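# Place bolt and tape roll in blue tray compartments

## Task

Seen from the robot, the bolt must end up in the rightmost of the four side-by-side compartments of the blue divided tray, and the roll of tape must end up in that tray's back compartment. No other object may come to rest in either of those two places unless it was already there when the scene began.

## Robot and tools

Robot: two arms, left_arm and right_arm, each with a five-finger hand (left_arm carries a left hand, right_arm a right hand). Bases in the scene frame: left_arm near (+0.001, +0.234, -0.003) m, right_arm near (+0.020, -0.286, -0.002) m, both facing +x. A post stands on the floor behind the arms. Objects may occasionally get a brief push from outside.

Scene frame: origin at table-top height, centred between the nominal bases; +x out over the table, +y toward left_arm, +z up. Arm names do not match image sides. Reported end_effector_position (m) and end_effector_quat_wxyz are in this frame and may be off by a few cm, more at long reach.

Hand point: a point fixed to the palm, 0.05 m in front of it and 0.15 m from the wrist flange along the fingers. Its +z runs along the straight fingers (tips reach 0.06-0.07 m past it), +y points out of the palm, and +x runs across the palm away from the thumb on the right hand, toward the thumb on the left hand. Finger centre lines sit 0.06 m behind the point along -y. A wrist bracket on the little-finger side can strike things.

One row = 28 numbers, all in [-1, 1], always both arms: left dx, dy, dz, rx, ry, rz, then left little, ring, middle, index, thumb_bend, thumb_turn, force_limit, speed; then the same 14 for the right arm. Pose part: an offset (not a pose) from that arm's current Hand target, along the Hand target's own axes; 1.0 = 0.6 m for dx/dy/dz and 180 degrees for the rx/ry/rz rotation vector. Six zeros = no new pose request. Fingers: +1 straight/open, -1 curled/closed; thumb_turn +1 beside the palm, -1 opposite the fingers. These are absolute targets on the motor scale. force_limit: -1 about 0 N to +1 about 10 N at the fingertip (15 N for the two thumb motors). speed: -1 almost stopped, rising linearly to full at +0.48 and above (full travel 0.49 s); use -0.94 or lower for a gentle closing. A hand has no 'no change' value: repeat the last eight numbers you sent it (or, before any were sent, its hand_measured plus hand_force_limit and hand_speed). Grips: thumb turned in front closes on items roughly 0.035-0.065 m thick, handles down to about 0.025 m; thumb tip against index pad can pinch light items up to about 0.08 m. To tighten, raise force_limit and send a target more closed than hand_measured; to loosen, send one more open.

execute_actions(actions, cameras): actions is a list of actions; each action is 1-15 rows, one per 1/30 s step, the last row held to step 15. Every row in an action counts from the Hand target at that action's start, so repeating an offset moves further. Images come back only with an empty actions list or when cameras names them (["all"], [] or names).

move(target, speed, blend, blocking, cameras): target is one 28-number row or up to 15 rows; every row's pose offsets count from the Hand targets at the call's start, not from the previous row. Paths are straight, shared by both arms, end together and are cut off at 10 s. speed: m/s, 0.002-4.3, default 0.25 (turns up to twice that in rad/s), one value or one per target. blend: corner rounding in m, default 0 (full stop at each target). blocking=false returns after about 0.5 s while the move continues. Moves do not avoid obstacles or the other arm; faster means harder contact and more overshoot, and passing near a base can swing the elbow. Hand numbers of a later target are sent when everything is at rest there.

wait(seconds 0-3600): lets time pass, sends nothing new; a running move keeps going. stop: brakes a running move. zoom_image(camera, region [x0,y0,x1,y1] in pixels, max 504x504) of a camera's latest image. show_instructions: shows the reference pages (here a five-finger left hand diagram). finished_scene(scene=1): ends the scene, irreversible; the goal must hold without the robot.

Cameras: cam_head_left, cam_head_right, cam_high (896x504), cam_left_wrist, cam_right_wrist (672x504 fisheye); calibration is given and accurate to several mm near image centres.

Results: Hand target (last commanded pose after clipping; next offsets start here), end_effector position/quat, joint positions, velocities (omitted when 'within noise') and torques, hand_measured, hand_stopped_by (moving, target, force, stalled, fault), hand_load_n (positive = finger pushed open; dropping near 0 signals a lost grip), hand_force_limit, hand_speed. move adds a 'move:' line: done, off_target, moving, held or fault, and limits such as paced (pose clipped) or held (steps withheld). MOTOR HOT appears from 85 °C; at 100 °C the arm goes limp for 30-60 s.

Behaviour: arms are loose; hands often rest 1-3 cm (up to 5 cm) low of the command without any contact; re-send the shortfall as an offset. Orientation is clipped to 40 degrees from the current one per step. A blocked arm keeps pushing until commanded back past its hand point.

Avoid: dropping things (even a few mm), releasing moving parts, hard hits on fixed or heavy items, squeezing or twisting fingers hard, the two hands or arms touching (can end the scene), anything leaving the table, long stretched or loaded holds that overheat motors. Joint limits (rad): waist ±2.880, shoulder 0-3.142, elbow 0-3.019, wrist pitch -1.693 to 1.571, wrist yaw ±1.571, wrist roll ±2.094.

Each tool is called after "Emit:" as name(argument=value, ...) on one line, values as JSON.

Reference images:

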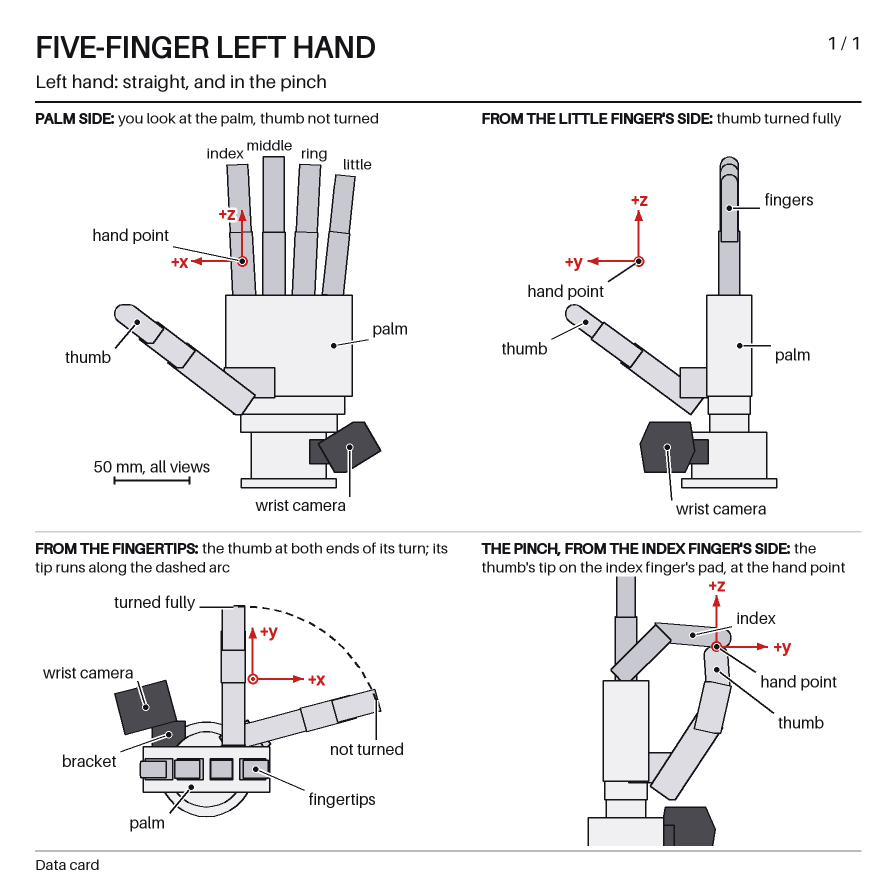

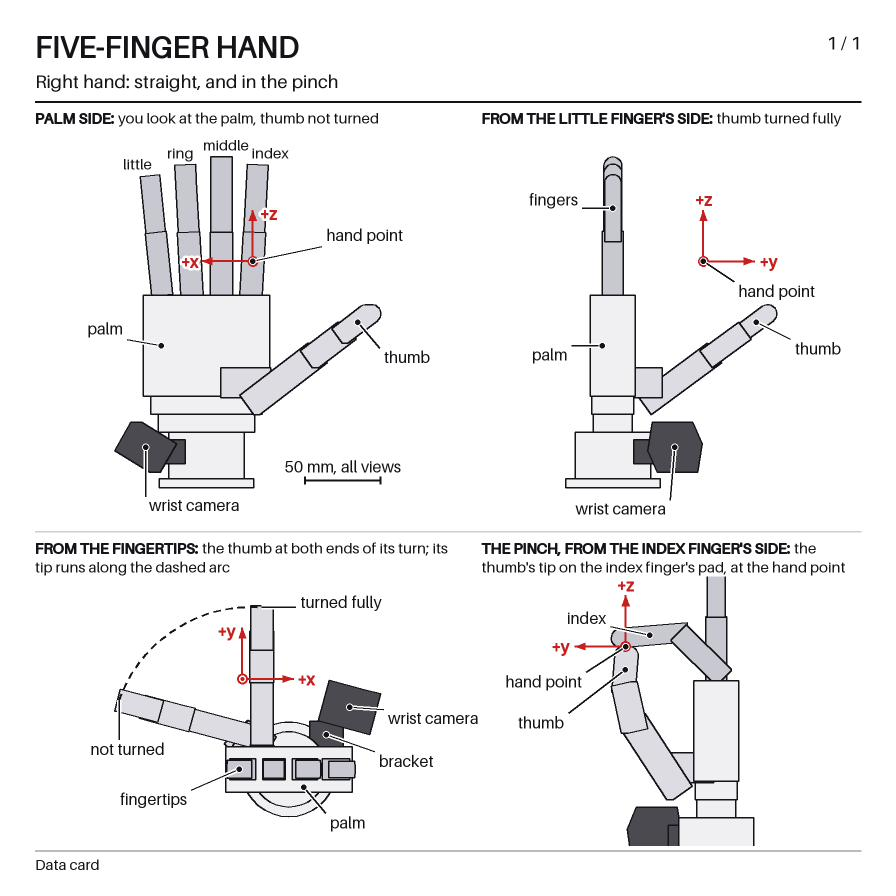

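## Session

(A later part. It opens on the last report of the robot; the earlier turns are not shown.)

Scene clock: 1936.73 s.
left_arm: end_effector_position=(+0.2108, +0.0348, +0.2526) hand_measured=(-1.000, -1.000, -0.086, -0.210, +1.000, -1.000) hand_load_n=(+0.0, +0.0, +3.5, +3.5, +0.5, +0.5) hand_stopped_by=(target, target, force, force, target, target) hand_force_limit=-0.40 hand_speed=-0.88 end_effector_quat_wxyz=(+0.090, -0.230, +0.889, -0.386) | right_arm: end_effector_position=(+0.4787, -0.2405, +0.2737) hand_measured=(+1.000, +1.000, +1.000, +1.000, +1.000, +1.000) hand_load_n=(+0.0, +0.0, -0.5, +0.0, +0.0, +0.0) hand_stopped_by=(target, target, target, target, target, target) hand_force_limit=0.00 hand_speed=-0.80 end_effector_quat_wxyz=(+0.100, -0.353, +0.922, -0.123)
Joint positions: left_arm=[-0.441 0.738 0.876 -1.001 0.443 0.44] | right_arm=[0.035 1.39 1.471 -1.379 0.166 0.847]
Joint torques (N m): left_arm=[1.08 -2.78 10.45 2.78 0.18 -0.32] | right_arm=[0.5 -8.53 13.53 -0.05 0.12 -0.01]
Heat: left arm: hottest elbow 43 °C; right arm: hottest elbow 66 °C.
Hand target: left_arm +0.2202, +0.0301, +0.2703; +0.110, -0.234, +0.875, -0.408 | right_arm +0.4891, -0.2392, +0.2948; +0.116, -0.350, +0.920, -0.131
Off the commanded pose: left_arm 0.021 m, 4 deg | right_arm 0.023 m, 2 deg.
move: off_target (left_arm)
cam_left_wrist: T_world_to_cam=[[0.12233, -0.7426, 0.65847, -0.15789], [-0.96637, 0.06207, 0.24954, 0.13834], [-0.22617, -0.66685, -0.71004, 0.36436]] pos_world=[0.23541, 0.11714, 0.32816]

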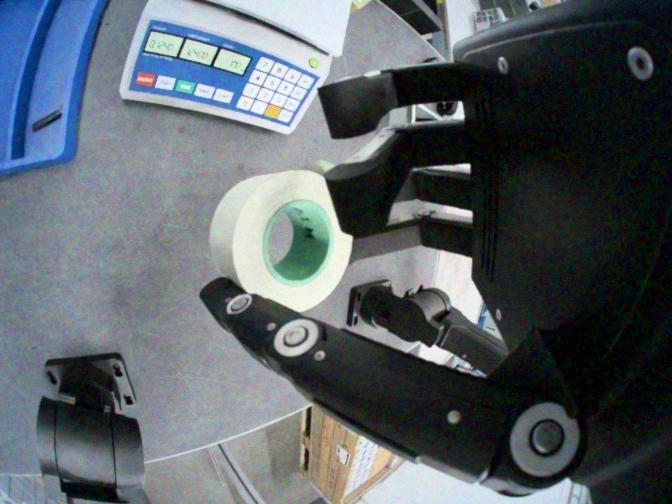

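Emit:
move(target=[[-0.3582,0.0774,-0.0922,0,-0.3404,-0.2857,-1,-1,-0.35,-0.35,1,-1,-0.4,-0.88,0,0,0,0,0,0,1,1,1,1,1,1,0,-0.8],[-0.8665,0.2935,-0.1682,0,-0.5958,-0.5,-1,-1,-0.35,-0.35,1,-1,-0.4,-0.88,0,0,0,0,0,0,1,1,1,1,1,1,0,-0.8]], speed=0.18, blend=0.03, cameras=["cam_left_wrist","cam_high"])

Scene clock: 1954.83 s.
left_arm: end_effector_position=(+0.5573, +0.4495, +0.1747) hand_measured=(-1.000, -1.000, -0.086, -0.210, +1.000, -1.000) hand_load_n=(+0.0, +0.0, +3.5, +3.5, +0.5, +1.0) hand_stopped_by=(target, target, force, force, target, target) hand_force_limit=-0.40 hand_speed=-0.88 end_effector_quat_wxyz=(-0.411, +0.906, -0.096, +0.018) | right_arm: end_effector_position=(+0.4787, -0.2405, +0.2737) hand_measured=(+1.000, +1.000, +1.000, +1.000, +1.000, +1.000) hand_load_n=(+0.0, +0.0, +0.0, +0.0, +0.0, +0.0) hand_stopped_by=(target, target, target, target, target, target) hand_force_limit=0.00 hand_speed=-0.80 end_effector_quat_wxyz=(+0.100, -0.353, +0.922, -0.123)
Joint positions: left_arm=[0.24 1.666 1.455 -0.969 -0.773 -0.974] | right_arm=[0.035 1.39 1.471 -1.379 0.166 0.847]
Joint torques (N m): left_arm=[0.91 -14.74 13.3 0.08 -0.57 -0.28] | right_arm=[0.44 -8.53 13.55 -0.06 0.12 -0.01]
Heat: left arm: hottest elbow 43 °C; right arm: hottest elbow 66 °C.
Hand target: left_arm +0.5752, +0.4550, +0.2005; -0.421, +0.903, -0.079, +0.037 | right_arm +0.4891, -0.2392, +0.2948; +0.116, -0.350, +0.920, -0.131
Off the commanded pose: left_arm 0.032 m, 3 deg | right_arm 0.023 m, 2 deg.
move: off_target (left_arm)
cam_left_wrist: T_world_to_cam=[[0.41673, 0.62132, 0.66356, -0.61902], [0.71772, -0.67286, 0.17929, -0.12896], [0.55787, 0.40153, -0.72633, -0.25052]] pos_world=[0.49028, 0.39842, 0.25192]
Images, in order (width x height): cam_high 896x504, cam_left_wrist 672x504.

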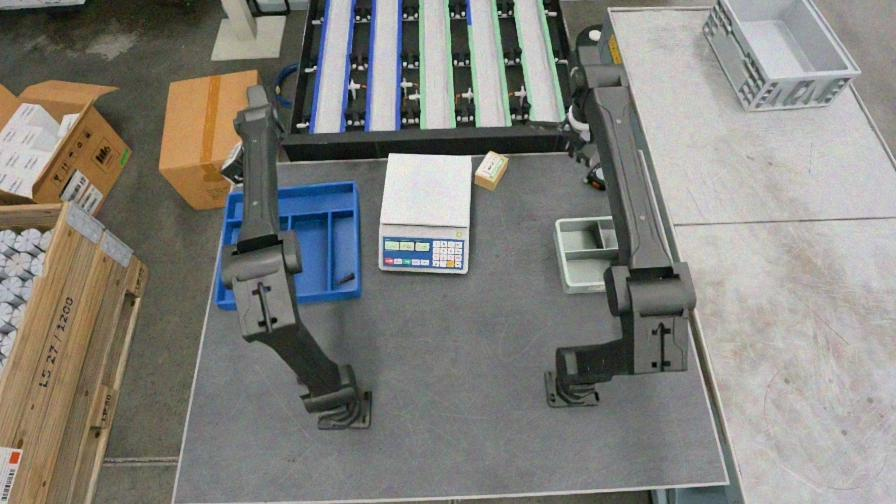

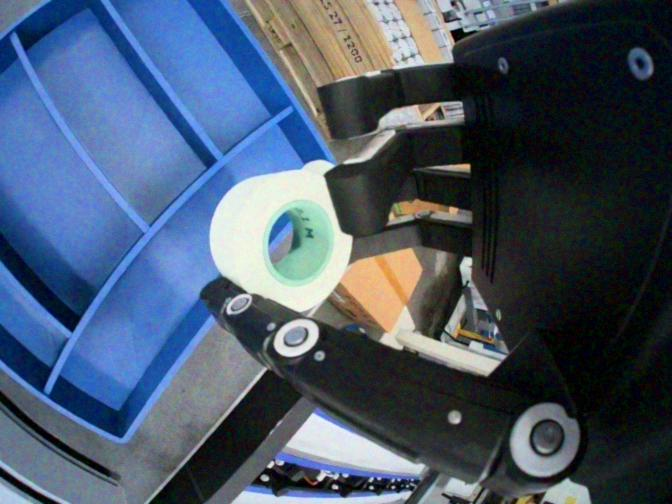

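Emit:
zoom_image(camera="cam_left_wrist", region=[40, 150, 260, 370])

Emit:
zoom_image(camera="cam_left_wrist", region=[180, 60, 380, 260])

Scaled by 2.291 from the camera's image (finer frame: 960x720).

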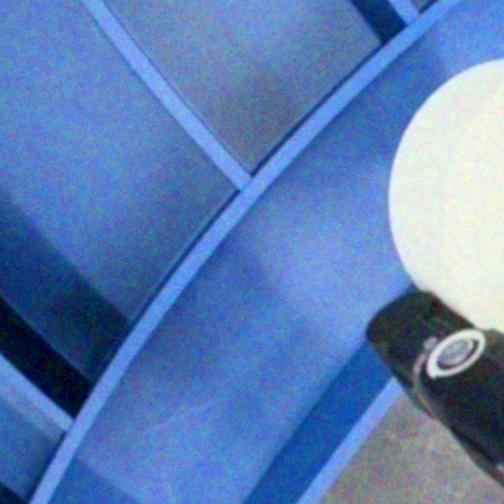

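Scaled by 2.520 from the camera's image (finer frame: 960x720).

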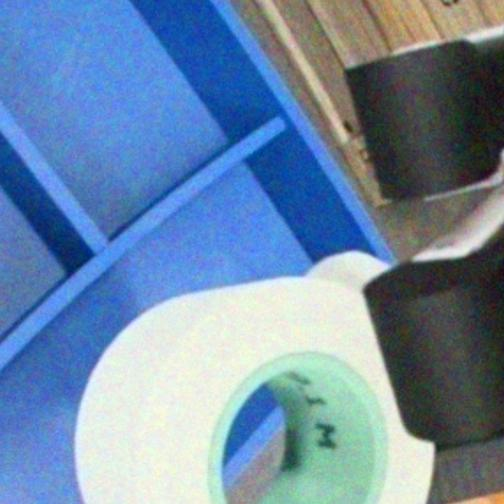

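Emit:
wait(seconds=0.1, cameras=["cam_left_wrist", "cam_head_left"])

Scene clock: 1996.93 s.
left_arm: end_effector_position=(+0.5573, +0.4495, +0.1747) hand_measured=(-1.000, -1.000, -0.086, -0.210, +1.000, -1.000) hand_load_n=(+0.5, +0.0, +4.0, +3.5, +0.5, +0.5) hand_stopped_by=(target, target, force, force, target, target) hand_force_limit=-0.40 hand_speed=-0.88 end_effector_quat_wxyz=(-0.411, +0.906, -0.096, +0.018) | right_arm: end_effector_position=(+0.4787, -0.2405, +0.2737) hand_measured=(+1.000, +1.000, +1.000, +1.000, +1.000, +1.000) hand_load_n=(+0.0, +0.0, +0.0, +0.0, +0.0, +0.0) hand_stopped_by=(target, target, target, target, target, target) hand_force_limit=0.00 hand_speed=-0.80 end_effector_quat_wxyz=(+0.100, -0.353, +0.922, -0.123)
Joint positions: left_arm=[0.24 1.666 1.455 -0.969 -0.773 -0.974] | right_arm=[0.035 1.39 1.471 -1.379 0.166 0.847]
Joint torques (N m): left_arm=[0.91 -14.62 13.34 0.03 -0.57 -0.29] | right_arm=[0.5 -8.53 13.52 -0.06 0.12 -0.01]
Heat: left arm: hottest elbow 45 °C; right arm: hottest elbow 66 °C.
Hand target: left_arm +0.5752, +0.4550, +0.2005; -0.421, +0.903, -0.079, +0.037 | right_arm +0.4891, -0.2392, +0.2948; +0.116, -0.350, +0.920, -0.131
Off the commanded pose: left_arm 0.032 m, 3 deg | right_arm 0.023 m, 2 deg.
wait: 0.10 s; at rest from the start
cam_left_wrist: T_world_to_cam=[[0.41673, 0.62132, 0.66356, -0.61902], [0.71772, -0.67286, 0.17929, -0.12896], [0.55787, 0.40153, -0.72633, -0.25052]] pos_world=[0.49028, 0.39842, 0.25192]
Images, in order (width x height): cam_head_left 896x504, cam_left_wrist 672x504.

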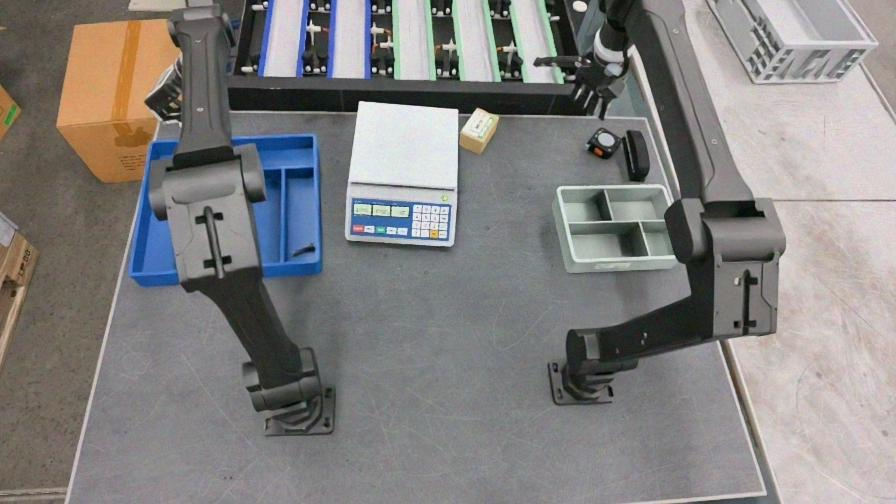

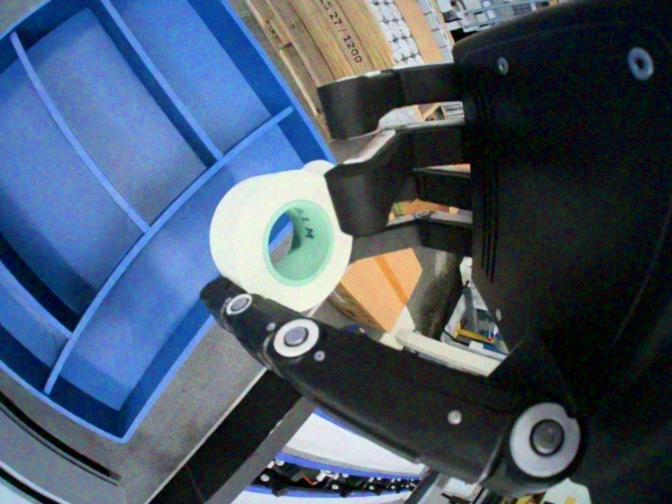

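Emit:
zoom_image(camera="cam_left_wrist", region=[40, 90, 340, 450])

Scaled by 1.400 from the camera's image (finer frame: 960x720).

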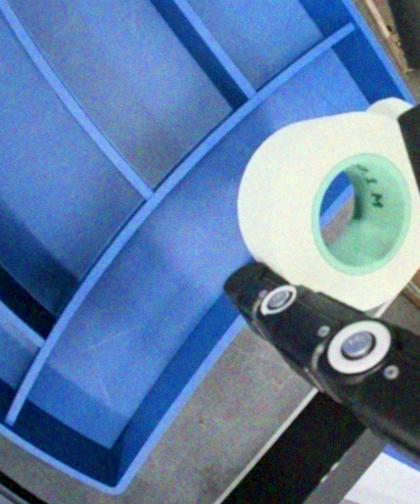

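Emit:
move(target=[0.0191, 0.1251, 0.1115, 0, 0, 0.0444, -1, -1, -0.35, -0.35, 1, -1, -0.4, -0.88, 0, 0, 0, 0, 0, 0, 1, 1, 1, 1, 1, 1, 0, -0.8], speed=0.1, cameras=["cam_left_wrist", "cam_high"])

Scene clock: 2028.70 s.
left_arm: end_effector_position=(+0.5781, +0.4552, +0.0945) hand_measured=(-1.000, -1.000, -0.086, -0.210, +1.000, -1.000) hand_load_n=(+0.0, +0.5, +4.0, +4.0, +0.5, +0.5) hand_stopped_by=(target, target, force, force, target, target) hand_force_limit=-0.40 hand_speed=-0.88 end_effector_quat_wxyz=(-0.411, +0.901, -0.135, -0.001) | right_arm: end_effector_position=(+0.4787, -0.2405, +0.2737) hand_measured=(+1.000, +1.000, +1.000, +1.000, +1.000, +1.000) hand_load_n=(+0.0, -0.5, +0.0, +0.0, +0.0, +0.0) hand_stopped_by=(target, target, target, target, target, target) hand_force_limit=0.00 hand_speed=-0.80 end_effector_quat_wxyz=(+0.100, -0.353, +0.922, -0.123)
Joint positions: left_arm=[0.24 1.795 1.413 -0.801 -0.775 -0.89] | right_arm=[0.035 1.39 1.471 -1.379 0.166 0.847]
Joint torques (N m): left_arm=[0.56 -16.67 8.43 1.98 -0.56 0.13] | right_arm=[0.5 -8.53 13.53 -0.05 0.11 -0.02]
Heat: left arm: hottest elbow 46 °C; right arm: hottest elbow 66 °C.
Hand target: left_arm +0.5871, +0.4560, +0.1000; -0.423, +0.895, -0.142, +0.007 | right_arm +0.4891, -0.2392, +0.2948; +0.116, -0.350, +0.920, -0.131
Off the commanded pose: left_arm 0.011 m, 2 deg | right_arm 0.023 m, 2 deg.
move: off_target (left_arm)
cam_left_wrist: T_world_to_cam=[[0.49313, 0.58973, 0.63956, -0.60552], [0.68951, -0.71323, 0.12602, -0.086], [0.53047, 0.37884, -0.75834, -0.29347]] pos_world=[0.51358, 0.40693, 0.17555]
Images, in order (width x height): cam_high 896x504, cam_left_wrist 672x504.

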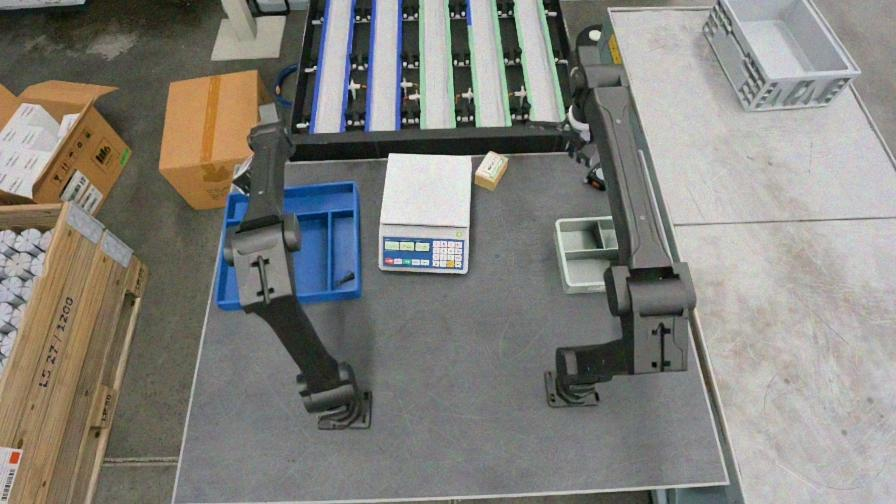

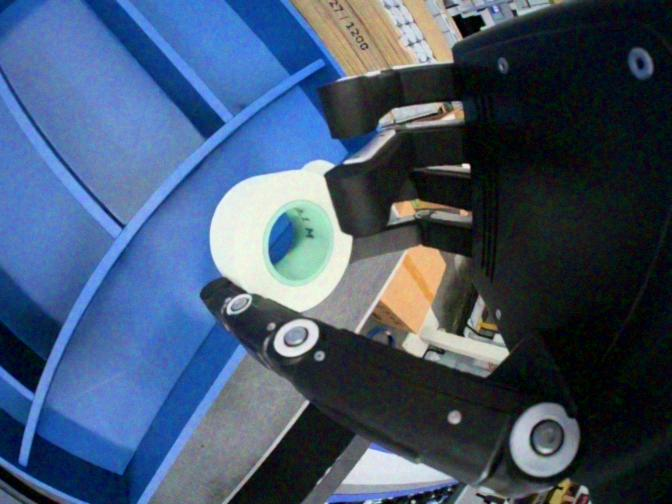

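Emit:
zoom_image(camera="cam_left_wrist", region=[100, 240, 320, 460])

Emit:
zoom_image(camera="cam_left_wrist", region=[220, 40, 500, 260])

Scaled by 2.291 from the camera's image (finer frame: 960x720).

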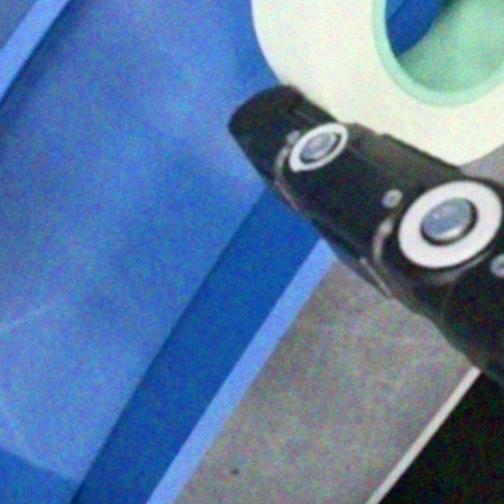

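Scaled by 1.800 from the camera's image (finer frame: 960x720).

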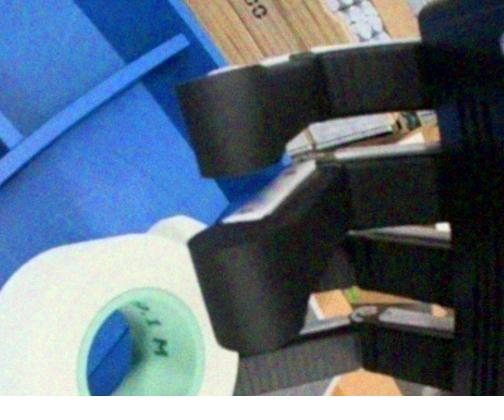

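Emit:
move(target=[0.0037, 0.0619, 0.0508, 0, 0, 0, -1, -1, -0.35, -0.35, 1, -1, -0.4, -0.88, 0, 0, 0, 0, 0, 0, 1, 1, 1, 1, 1, 1, 0, -0.8], speed=0.06, cameras=["cam_left_wrist"])

Scene clock: 2077.03 s.
left_arm: end_effector_position=(+0.5737, +0.4550, +0.0511) hand_measured=(-1.000, -1.000, -0.086, -0.210, +1.000, -1.000) hand_load_n=(+0.0, +0.0, +3.5, +3.5, +0.5, +0.5) hand_stopped_by=(target, target, force, force, target, target) hand_force_limit=-0.40 hand_speed=-0.88 end_effector_quat_wxyz=(-0.413, +0.899, -0.142, -0.004) | right_arm: end_effector_position=(+0.4787, -0.2405, +0.2737) hand_measured=(+1.000, +1.000, +1.000, +1.000, +1.000, +1.000) hand_load_n=(+0.0, +0.0, +0.0, +0.0, -0.5, +0.0) hand_stopped_by=(target, target, target, target, target, target) hand_force_limit=0.00 hand_speed=-0.80 end_effector_quat_wxyz=(+0.100, -0.353, +0.922, -0.123)
Joint positions: left_arm=[0.24 1.833 1.343 -0.688 -0.778 -0.871] | right_arm=[0.035 1.39 1.471 -1.379 0.166 0.847]
Joint torques (N m): left_arm=[0.67 -16.03 7.9 2.24 -0.47 0.09] | right_arm=[0.5 -8.53 13.53 -0.05 0.12 -0.01]
Heat: left arm: hottest elbow 40 °C; right arm: hottest elbow 67 °C.
Hand target: left_arm +0.5841, +0.4560, +0.0520; -0.423, +0.895, -0.142, +0.007 | right_arm +0.4891, -0.2392, +0.2948; +0.116, -0.350, +0.920, -0.131
Off the commanded pose: left_arm 0.010 m, 2 deg | right_arm 0.023 m, 2 deg.
move: done
cam_left_wrist: T_world_to_cam=[[0.50583, 0.58054, 0.63805, -0.5786], [0.68284, -0.72145, 0.11509, -0.0695], [0.52713, 0.37746, -0.76135, -0.32129]] pos_world=[0.5095, 0.40703, 0.13256]

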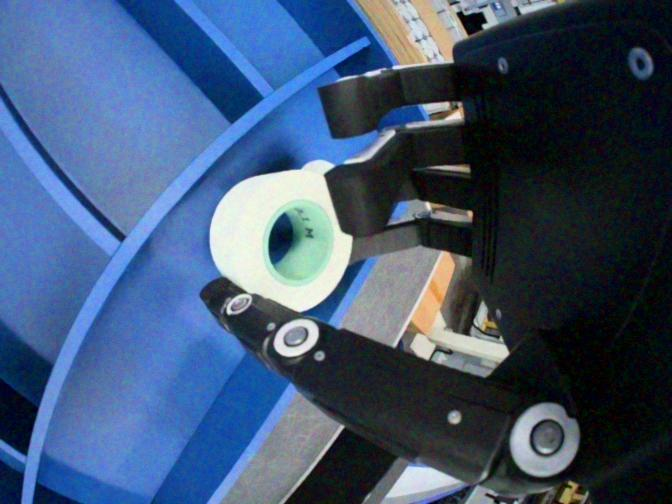

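Emit:
move(target=[0.0028, 0.0202, 0.0171, 0, 0, 0, -1, -1, -0.35, -0.35, 1, -1, -0.4, -0.88, 0, 0, 0, 0, 0, 0, 1, 1, 1, 1, 1, 1, 0, -0.8], speed=0.04, cameras=["cam_left_wrist"])

Scene clock: 2082.17 s.
left_arm: end_effector_position=(+0.5737, +0.4553, +0.0369) hand_measured=(-1.000, -1.000, -0.086, -0.210, +1.000, -1.000) hand_load_n=(+0.0, +0.0, +3.5, +3.5, +0.5, +1.0) hand_stopped_by=(target, target, force, force, target, target) hand_force_limit=-0.40 hand_speed=-0.88 end_effector_quat_wxyz=(-0.415, +0.899, -0.141, -0.003) | right_arm: end_effector_position=(+0.4787, -0.2405, +0.2737) hand_measured=(+1.000, +1.000, +1.000, +1.000, +1.000, +1.000) hand_load_n=(+0.0, +0.0, +0.0, +0.0, +0.0, +0.0) hand_stopped_by=(target, target, target, target, target, target) hand_force_limit=0.00 hand_speed=-0.80 end_effector_quat_wxyz=(+0.100, -0.353, +0.922, -0.123)
Joint positions: left_arm=[0.24 1.85 1.324 -0.65 -0.779 -0.871] | right_arm=[0.035 1.39 1.471 -1.379 0.166 0.847]
Joint torques (N m): left_arm=[0.62 -15.85 7.82 2.25 -0.4 0.1] | right_arm=[0.44 -8.53 13.55 -0.06 0.12 -0.01]
Heat: left arm: hottest elbow 40 °C; right arm: hottest elbow 67 °C.
Hand target: left_arm +0.5841, +0.4560, +0.0360; -0.423, +0.895, -0.142, +0.007 | right_arm +0.4891, -0.2392, +0.2948; +0.116, -0.350, +0.920, -0.131
Off the commanded pose: left_arm 0.010 m, 2 deg | right_arm 0.023 m, 2 deg.
move: done
cam_left_wrist: T_world_to_cam=[[0.50383, 0.57951, 0.64056, -0.56805], [0.6829, -0.72133, 0.11545, -0.06776], [0.52896, 0.37928, -0.75918, -0.33409]] pos_world=[0.50919, 0.40703, 0.11806]

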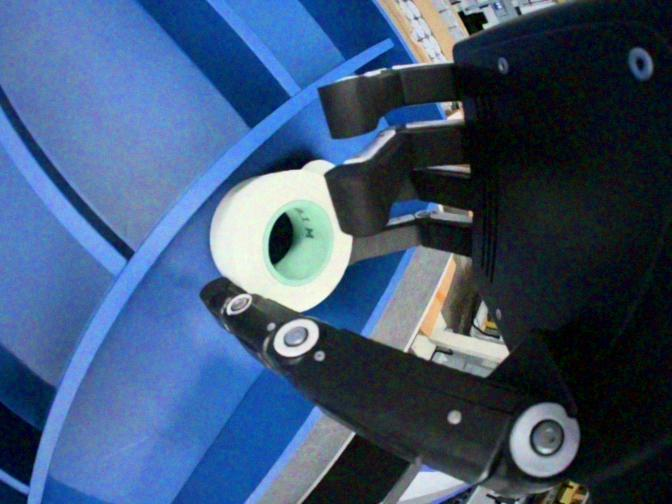

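Emit:
move(target=[0.0009, 0.0063, 0.0054, 0, 0, 0, -1, -1, -0.35, -0.35, 1, -1, -0.4, -0.88, 0, 0, 0, 0, 0, 0, 1, 1, 1, 1, 1, 1, 0, -0.8], speed=0.03)

Emit:
move(target=[0.0005, 0.0038, 0.0032, 0, 0, 0, -1, -1, -0.35, -0.35, 1, -1, -0.4, -0.88, 0, 0, 0, 0, 0, 0, 1, 1, 1, 1, 1, 1, 0, -0.8], speed=0.03, cameras=["cam_left_wrist"])

Scene clock: 2090.20 s.
left_arm: end_effector_position=(+0.5749, +0.4556, +0.0314) hand_measured=(-1.000, -1.000, -0.086, -0.210, +1.000, -1.000) hand_load_n=(+0.0, +0.0, +3.5, +4.0, +0.5, +0.5) hand_stopped_by=(target, target, force, force, target, target) hand_force_limit=-0.40 hand_speed=-0.88 end_effector_quat_wxyz=(-0.415, +0.899, -0.140, -0.002) | right_arm: end_effector_position=(+0.4787, -0.2405, +0.2737) hand_measured=(+1.000, +1.000, +1.000, +1.000, +1.000, +1.000) hand_load_n=(+0.0, +0.0, +0.0, +0.0, -0.5, -0.5) hand_stopped_by=(target, target, target, target, target, target) hand_force_limit=0.00 hand_speed=-0.80 end_effector_quat_wxyz=(+0.100, -0.353, +0.922, -0.123)
Joint positions: left_arm=[0.24 1.859 1.321 -0.636 -0.779 -0.873] | right_arm=[0.035 1.39 1.471 -1.379 0.166 0.847]
Joint torques (N m): left_arm=[0.85 -16.21 7.66 2.1 -0.4 0.09] | right_arm=[0.5 -8.53 13.53 -0.05 0.12 -0.01]
Heat: left arm: hottest elbow 40 °C; right arm: hottest elbow 67 °C.
Hand target: left_arm +0.5841, +0.4561, +0.0310; -0.423, +0.895, -0.142, +0.007 | right_arm +0.4891, -0.2392, +0.2948; +0.116, -0.350, +0.920, -0.131
Off the commanded pose: left_arm 0.009 m, 2 deg | right_arm 0.023 m, 2 deg.
move: done

Scene clock: 2091.00 s.
left_arm: end_effector_position=(+0.5758, +0.4558, +0.0309) hand_measured=(-1.000, -1.000, -0.086, -0.210, +1.000, -1.000) hand_load_n=(+0.0, +0.0, +3.5, +3.5, +0.5, +0.5) hand_stopped_by=(target, target, force, force, target, target) hand_force_limit=-0.40 hand_speed=-0.88 end_effector_quat_wxyz=(-0.415, +0.899, -0.140, -0.001) | right_arm: end_effector_position=(+0.4787, -0.2405, +0.2737) hand_measured=(+1.000, +1.000, +1.000, +1.000, +1.000, +1.000) hand_load_n=(+0.0, +0.0, +0.0, +0.0, +0.0, +0.0) hand_stopped_by=(target, target, target, target, target, target) hand_force_limit=0.00 hand_speed=-0.80 end_effector_quat_wxyz=(+0.100, -0.353, +0.922, -0.123)
Joint positions: left_arm=[0.24 1.86 1.321 -0.631 -0.779 -0.871] | right_arm=[0.035 1.39 1.471 -1.379 0.166 0.847]
Joint torques (N m): left_arm=[0.73 -16.03 7.41 2.18 -0.39 0.1] | right_arm=[0.44 -8.53 13.52 -0.05 0.12 -0.01]
Heat: left arm: hottest elbow 40 °C; right arm: hottest elbow 67 °C.
Hand target: left_arm +0.5841, +0.4560, +0.0280; -0.423, +0.895, -0.142, +0.007 | right_arm +0.4891, -0.2392, +0.2948; +0.116, -0.350, +0.920, -0.131
Off the commanded pose: left_arm 0.009 m, 1 deg | right_arm 0.023 m, 2 deg.
move: done
cam_left_wrist: T_world_to_cam=[[0.50091, 0.57886, 0.64344, -0.56371], [0.6824, -0.72143, 0.11779, -0.06793], [0.53238, 0.38008, -0.75638, -0.34236]] pos_world=[0.51099, 0.40743, 0.11176]

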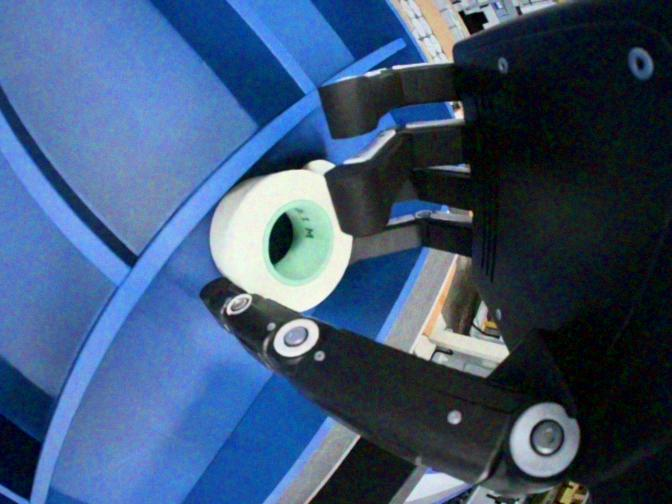

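Emit:
move(target=[0, 0, 0, 0, 0, -0.025, -1, -1, -0.35, -0.35, 1, -1, -0.4, -0.88, 0, 0, 0, 0, 0, 0, 1, 1, 1, 1, 1, 1, 0, -0.8], speed=0.04, cameras=["cam_left_wrist"])

Scene clock: 2102.83 s.
left_arm: end_effector_position=(+0.5771, +0.4558, +0.0285) hand_measured=(-1.000, -1.000, -0.086, -0.210, +1.000, -1.000) hand_load_n=(+0.0, +0.0, +3.5, +3.5, +0.5, +0.5) hand_stopped_by=(target, target, force, force, target, target) hand_force_limit=-0.40 hand_speed=-0.88 end_effector_quat_wxyz=(-0.418, +0.901, -0.118, +0.009) | right_arm: end_effector_position=(+0.4787, -0.2405, +0.2737) hand_measured=(+1.000, +1.000, +1.000, +1.000, +1.000, +1.000) hand_load_n=(+0.0, +0.0, +0.0, -0.5, +0.0, +0.0) hand_stopped_by=(target, target, target, target, target, target) hand_force_limit=0.00 hand_speed=-0.80 end_effector_quat_wxyz=(+0.100, -0.353, +0.922, -0.123)
Joint positions: left_arm=[0.239 1.86 1.309 -0.616 -0.786 -0.919] | right_arm=[0.035 1.39 1.471 -1.379 0.166 0.847]
Joint torques (N m): left_arm=[0.67 -16.79 6.91 2.07 -0.2 -0.29] | right_arm=[0.5 -8.53 13.53 -0.05 0.11 -0.01]
Heat: left arm: hottest elbow 39 °C; right arm: hottest elbow 67 °C.
Hand target: left_arm +0.5841, +0.4560, +0.0280; -0.422, +0.900, -0.106, +0.024 | right_arm +0.4891, -0.2392, +0.2948; +0.116, -0.350, +0.920, -0.131
Off the commanded pose: left_arm 0.007 m, 2 deg | right_arm 0.023 m, 2 deg.
move: done
cam_left_wrist: T_world_to_cam=[[0.45786, 0.59365, 0.66177, -0.54526], [0.70018, -0.69949, 0.14306, -0.08951], [0.54783, 0.39786, -0.73593, -0.36253]] pos_world=[0.51093, 0.40532, 0.10685]

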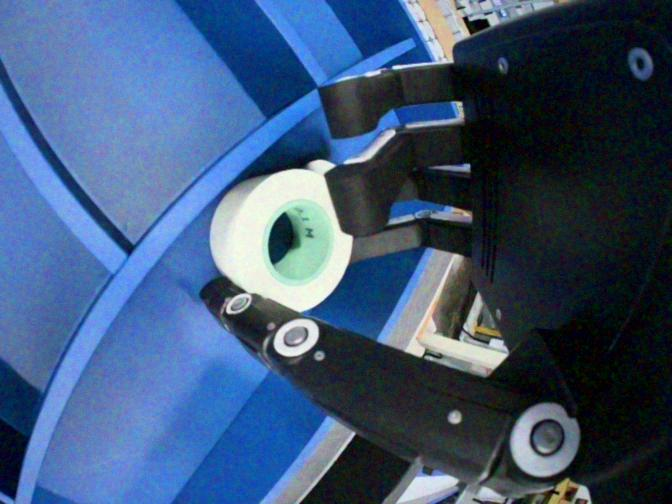

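Emit:
move(target=[0.0002, 0.0038, 0.0032, 0, 0, 0, -1, -1, -0.35, -0.35, 1, -1, -0.4, -0.88, 0, 0, 0, 0, 0, 0, 1, 1, 1, 1, 1, 1, 0, -0.8], speed=0.03, cameras=["cam_left_wrist"])

Scene clock: 2111.23 s.
left_arm: end_effector_position=(+0.5776, +0.4559, +0.0279) hand_measured=(-1.000, -1.000, -0.086, -0.210, +1.000, -1.000) hand_load_n=(+0.0, +0.0, +4.0, +3.0, +0.5, +0.0) hand_stopped_by=(target, target, force, force, target, target) hand_force_limit=-0.40 hand_speed=-0.88 end_effector_quat_wxyz=(-0.419, +0.900, -0.117, +0.011) | right_arm: end_effector_position=(+0.4787, -0.2405, +0.2737) hand_measured=(+1.000, +1.000, +1.000, +1.000, +1.000, +1.000) hand_load_n=(+0.0, +0.0, +0.0, +0.0, +0.0, +0.0) hand_stopped_by=(target, target, target, target, target, target) hand_force_limit=0.00 hand_speed=-0.80 end_effector_quat_wxyz=(+0.100, -0.353, +0.922, -0.123)
Joint positions: left_arm=[0.239 1.86 1.306 -0.608 -0.786 -0.919] | right_arm=[0.035 1.39 1.471 -1.379 0.166 0.847]
Joint torques (N m): left_arm=[0.79 -16.44 6.84 2.04 -0.19 -0.3] | right_arm=[0.5 -8.53 13.52 -0.05 0.12 -0.01]
Heat: left arm: hottest elbow 39 °C; right arm: hottest elbow 67 °C.
Hand target: left_arm +0.5840, +0.4561, +0.0250; -0.422, +0.900, -0.106, +0.024 | right_arm +0.4891, -0.2392, +0.2948; +0.116, -0.350, +0.920, -0.131
Off the commanded pose: left_arm 0.007 m, 2 deg | right_arm 0.023 m, 2 deg.
move: done
cam_left_wrist: T_world_to_cam=[[0.45491, 0.593, 0.66439, -0.54321], [0.69954, -0.69963, 0.14548, -0.08932], [0.5511, 0.39859, -0.73309, -0.36551]] pos_world=[0.51103, 0.40532, 0.10595]

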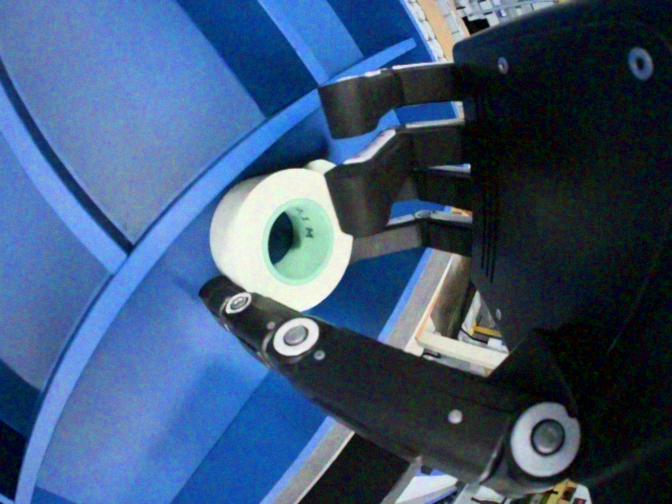

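Emit:
move(target=[0, 0, 0, 0, 0, 0, -1, -1, 0.1, -0.03, 1, -1, -0.4, -0.94, 0, 0, 0, 0, 0, 0, 1, 1, 1, 1, 1, 1, 0, -0.8], speed=0.03, cameras=["cam_left_wrist"])

Scene clock: 2119.27 s.
left_arm: end_effector_position=(+0.5773, +0.4529, +0.0279) hand_measured=(-1.000, -1.000, +0.100, -0.030, +1.000, -1.000) hand_load_n=(+0.0, +0.0, -2.5, +0.0, +0.0, +0.0) hand_stopped_by=(target, target, target, target, target, target) hand_force_limit=-0.40 hand_speed=-0.94 end_effector_quat_wxyz=(-0.422, +0.898, -0.124, +0.008) | right_arm: end_effector_position=(+0.4787, -0.2405, +0.2737) hand_measured=(+1.000, +1.000, +1.000, +1.000, +1.000, +1.000) hand_load_n=(+0.0, +0.0, +0.0, +0.0, +0.0, +0.0) hand_stopped_by=(target, target, target, target, target, target) hand_force_limit=0.00 hand_speed=-0.80 end_effector_quat_wxyz=(+0.100, -0.353, +0.922, -0.123)
Joint positions: left_arm=[0.231 1.86 1.304 -0.608 -0.795 -0.91] | right_arm=[0.035 1.39 1.471 -1.379 0.166 0.847]
Joint torques (N m): left_arm=[0.67 -16.38 6.93 2.04 -0.08 -0.29] | right_arm=[0.5 -8.53 13.52 -0.05 0.11 -0.01]
Heat: left arm: hottest elbow 39 °C; right arm: hottest elbow 67 °C.
Hand target: left_arm +0.5840, +0.4561, +0.0250; -0.422, +0.900, -0.106, +0.024 | right_arm +0.4891, -0.2392, +0.2948; +0.116, -0.350, +0.920, -0.131
Off the commanded pose: left_arm 0.008 m, 3 deg | right_arm 0.023 m, 2 deg.
move: done
cam_left_wrist: T_world_to_cam=[[0.46753, 0.5824, 0.665, -0.54383], [0.69395, -0.70782, 0.13202, -0.08389], [0.54759, 0.39975, -0.73508, -0.36264]] pos_world=[0.51104, 0.40231, 0.10616]

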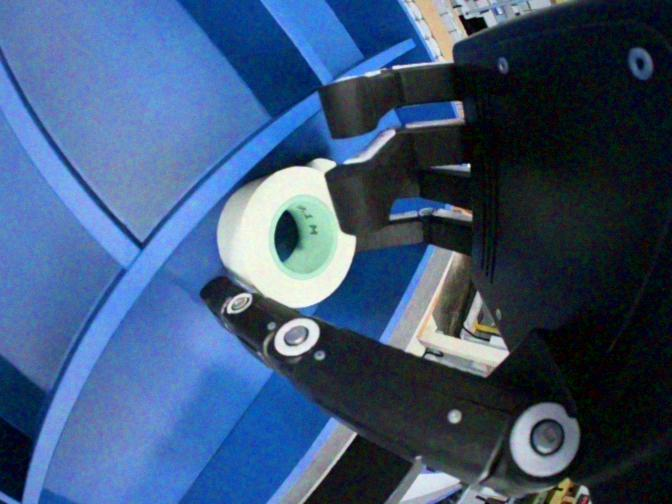

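Emit:
move(target=[0, 0, 0, 0, 0, 0, -1, -1, 0.4, 0.3, 1, -1, -0.4, -0.92, 0, 0, 0, 0, 0, 0, 1, 1, 1, 1, 1, 1, 0, -0.8], speed=0.03, cameras=["cam_left_wrist"])

Scene clock: 2125.70 s.
left_arm: end_effector_position=(+0.5791, +0.4492, +0.0292) hand_measured=(-1.000, -1.000, +0.400, +0.300, +1.000, -1.000) hand_load_n=(+0.0, +0.0, -0.5, -0.5, +0.0, +0.0) hand_stopped_by=(target, target, target, target, target, target) hand_force_limit=-0.40 hand_speed=-0.92 end_effector_quat_wxyz=(-0.420, +0.899, -0.126, +0.012) | right_arm: end_effector_position=(+0.4787, -0.2405, +0.2737) hand_measured=(+1.000, +1.000, +1.000, +1.000, +1.000, +1.000) hand_load_n=(+0.0, +0.0, +0.0, +0.0, +0.0, -0.5) hand_stopped_by=(target, target, target, target, target, target) hand_force_limit=0.00 hand_speed=-0.80 end_effector_quat_wxyz=(+0.100, -0.353, +0.922, -0.123)
Joint positions: left_arm=[0.227 1.857 1.304 -0.608 -0.789 -0.91] | right_arm=[0.035 1.39 1.471 -1.379 0.166 0.847]
Joint torques (N m): left_arm=[0.79 -15.79 6.91 2.04 -0.08 -0.28] | right_arm=[0.44 -8.53 13.52 -0.05 0.12 -0.02]
Heat: left arm: hottest elbow 39 °C; right arm: hottest elbow 67 °C.
Hand target: left_arm +0.5840, +0.4561, +0.0250; -0.422, +0.900, -0.106, +0.024 | right_arm +0.4891, -0.2392, +0.2948; +0.116, -0.350, +0.920, -0.131
Off the commanded pose: left_arm 0.009 m, 3 deg | right_arm 0.023 m, 2 deg.
move: done
cam_left_wrist: T_world_to_cam=[[0.46887, 0.58232, 0.66413, -0.54407], [0.68839, -0.71203, 0.13833, -0.08293], [0.55343, 0.39232, -0.73471, -0.3613]] pos_world=[0.51215, 0.39952, 0.10735]

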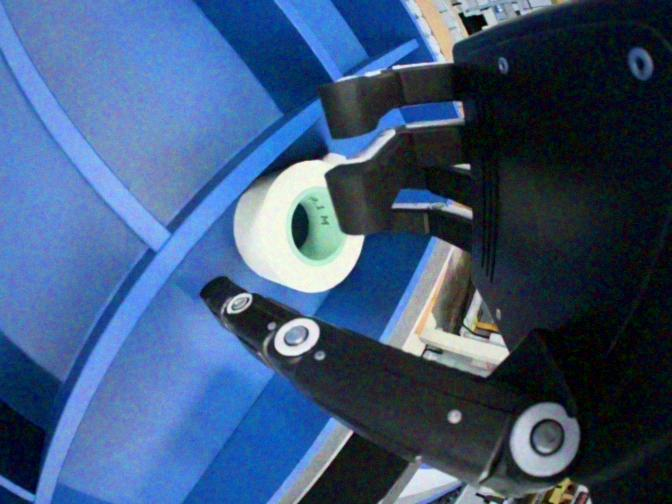

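Emit:
move(target=[-0.0057, -0.1212, -0.1147, 0, 0, 0, -1, -1, 0.4, 0.3, 1, -1, -0.4, -0.92, 0, 0, 0, 0, 0, 0, 1, 1, 1, 1, 1, 1, 0, -0.8], speed=0.06, cameras=["cam_left_wrist", "cam_head_left"])

Scene clock: 2141.33 s.
left_arm: end_effector_position=(+0.5635, +0.4451, +0.0867) hand_measured=(-1.000, -1.000, +0.400, +0.300, +1.000, -1.000) hand_load_n=(+0.0, +0.0, +0.0, +0.0, +0.0, +0.0) hand_stopped_by=(target, target, target, target, target, target) hand_force_limit=-0.40 hand_speed=-0.92 end_effector_quat_wxyz=(-0.410, +0.903, -0.128, -0.007) | right_arm: end_effector_position=(+0.4787, -0.2405, +0.2737) hand_measured=(+1.000, +1.000, +1.000, +1.000, +1.000, +1.000) hand_load_n=(+0.0, +0.0, +0.0, +0.0, -0.5, +0.0) hand_stopped_by=(target, target, target, target, target, target) hand_force_limit=0.00 hand_speed=-0.80 end_effector_quat_wxyz=(+0.100, -0.353, +0.922, -0.123)
Joint positions: left_arm=[0.227 1.773 1.364 -0.808 -0.786 -0.931] | right_arm=[0.035 1.39 1.471 -1.379 0.166 0.847]
Joint torques (N m): left_arm=[-0.21 -18.43 12.26 -0.05 -0.28 -0.3] | right_arm=[0.5 -8.59 13.55 -0.06 0.12 -0.02]
Heat: left arm: hottest elbow 39 °C; right arm: hottest elbow 67 °C.
Hand target: left_arm +0.5840, +0.4500, +0.1250; -0.422, +0.900, -0.106, +0.024 | right_arm +0.4891, -0.2392, +0.2948; +0.116, -0.350, +0.920, -0.131
Off the commanded pose: left_arm 0.044 m, 5 deg | right_arm 0.023 m, 2 deg.
move: off_target (left_arm)
cam_left_wrist: T_world_to_cam=[[0.48557, 0.59931, 0.63644, -0.58717], [0.70241, -0.70087, 0.12408, -0.09469], [0.52043, 0.38679, -0.76128, -0.28543]] pos_world=[0.50017, 0.39593, 0.16815]
Images, in order (width x height): cam_head_left 896x504, cam_left_wrist 672x504.

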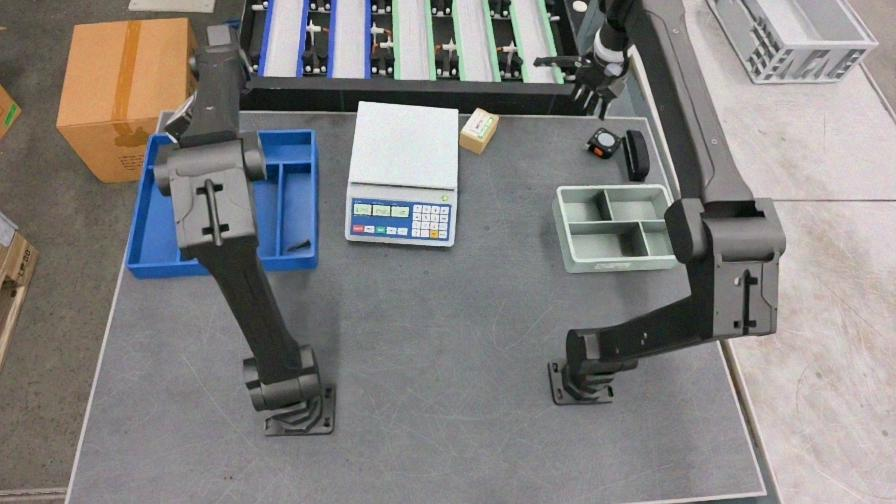

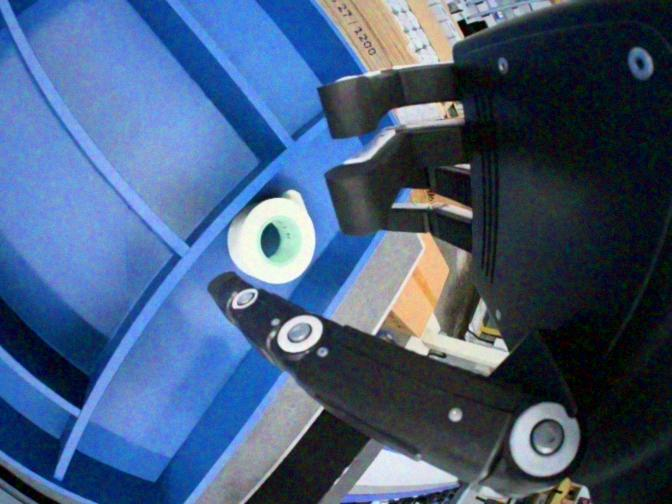

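Emit:
move(target=[0, -0.1529, -0.1286, 0, 0, 0, -1, -1, 0.4, 0.3, 1, -1, -0.4, -0.92, 0, 0, 0, 0, 0, 0, 1, 1, 1, 1, 1, 1, 0, -0.8], speed=0.15, cameras=["cam_left_wrist", "cam_head_left", "cam_high"])

Emit:
zoom_image(camera="cam_left_wrist", region=[100, 100, 400, 400])

Emit:
zoom_image(camera="cam_head_left", region=[100, 80, 360, 300])

Scene clock: 2150.53 s.
left_arm: end_effector_position=(+0.5747, +0.4475, +0.2079) hand_measured=(-1.000, -1.000, +0.400, +0.300, +1.000, -1.000) hand_load_n=(+0.0, +0.0, +0.0, +0.0, +0.0, +0.0) hand_stopped_by=(target, target, target, target, target, target) hand_force_limit=-0.40 hand_speed=-0.92 end_effector_quat_wxyz=(-0.411, +0.903, -0.126, -0.005) | right_arm: end_effector_position=(+0.4787, -0.2405, +0.2737) hand_measured=(+1.000, +1.000, +1.000, +1.000, +1.000, +1.000) hand_load_n=(+0.0, +0.0, +0.0, +0.0, +0.0, +0.0) hand_stopped_by=(target, target, target, target, target, target) hand_force_limit=0.00 hand_speed=-0.80 end_effector_quat_wxyz=(+0.100, -0.353, +0.922, -0.123)
Joint positions: left_arm=[0.227 1.721 1.622 -1.116 -0.786 -0.936] | right_arm=[0.035 1.39 1.471 -1.379 0.166 0.847]
Joint torques (N m): left_arm=[-0.15 -17.49 13.41 -0.06 -0.35 -0.27] | right_arm=[0.44 -8.53 13.53 -0.05 0.12 -0.02]
Heat: left arm: hottest elbow 39 °C; right arm: hottest elbow 67 °C.
Hand target: left_arm +0.5894, +0.4488, +0.2447; -0.422, +0.900, -0.106, +0.024 | right_arm +0.4891, -0.2392, +0.2948; +0.116, -0.350, +0.920, -0.131
Off the commanded pose: left_arm 0.040 m, 4 deg | right_arm 0.023 m, 2 deg.
move: off_target (left_arm)
cam_left_wrist: T_world_to_cam=[[0.48055, 0.60091, 0.63873, -0.66944], [0.70396, -0.69867, 0.12768, -0.11865], [0.52299, 0.38828, -0.75877, -0.20255]] pos_world=[0.51116, 0.39803, 0.28905]
Images, in order (width x height): cam_head_left 896x504, cam_high 896x504, cam_left_wrist 672x504.

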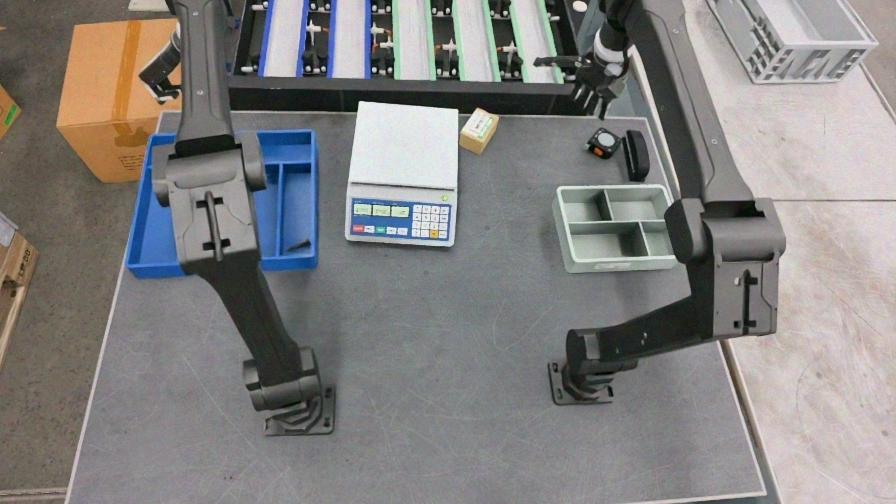

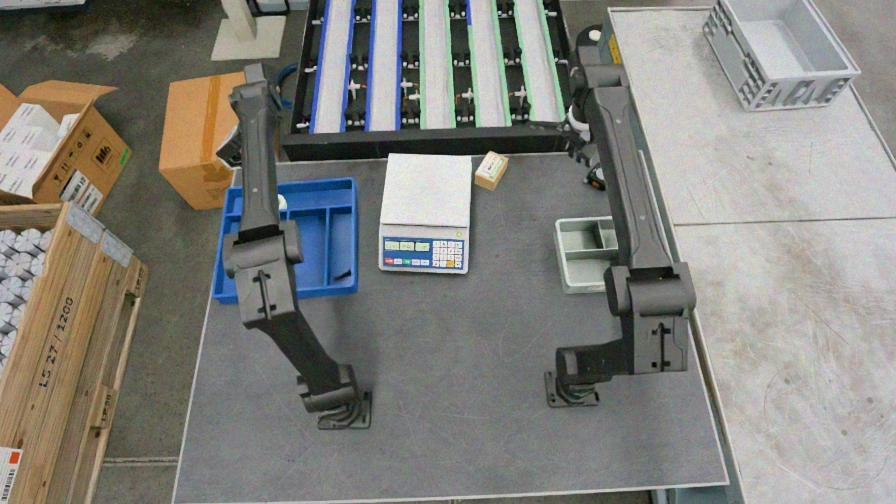

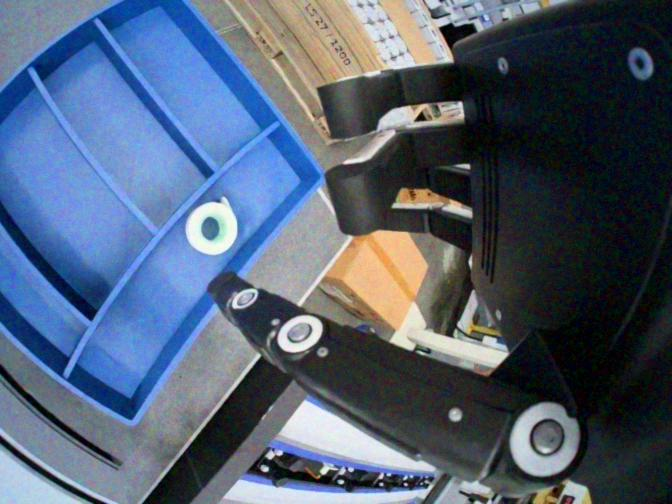

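Scaled by 1.680 from the camera's image (finer frame: 960x720).

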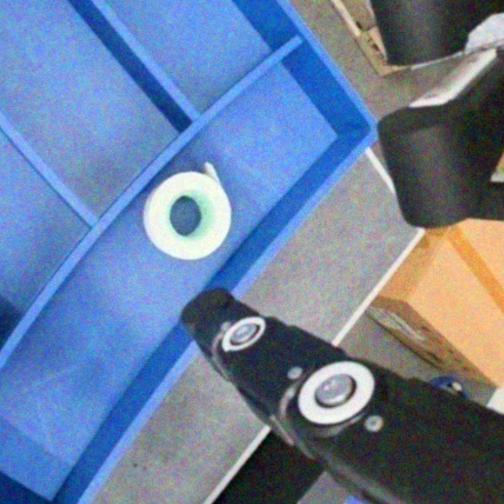

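Scaled by 1.938 from the camera's image (finer frame: 1280x720).

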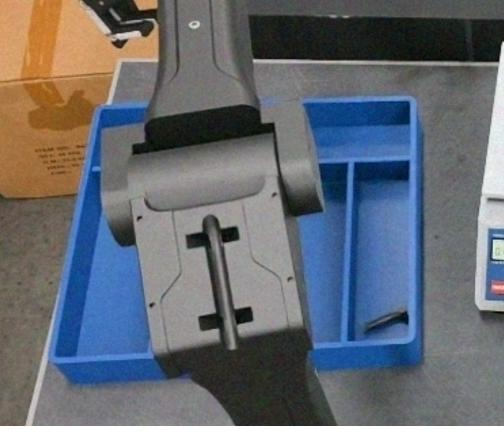

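Emit:
finished_scene()

The scene is finished: the task was done.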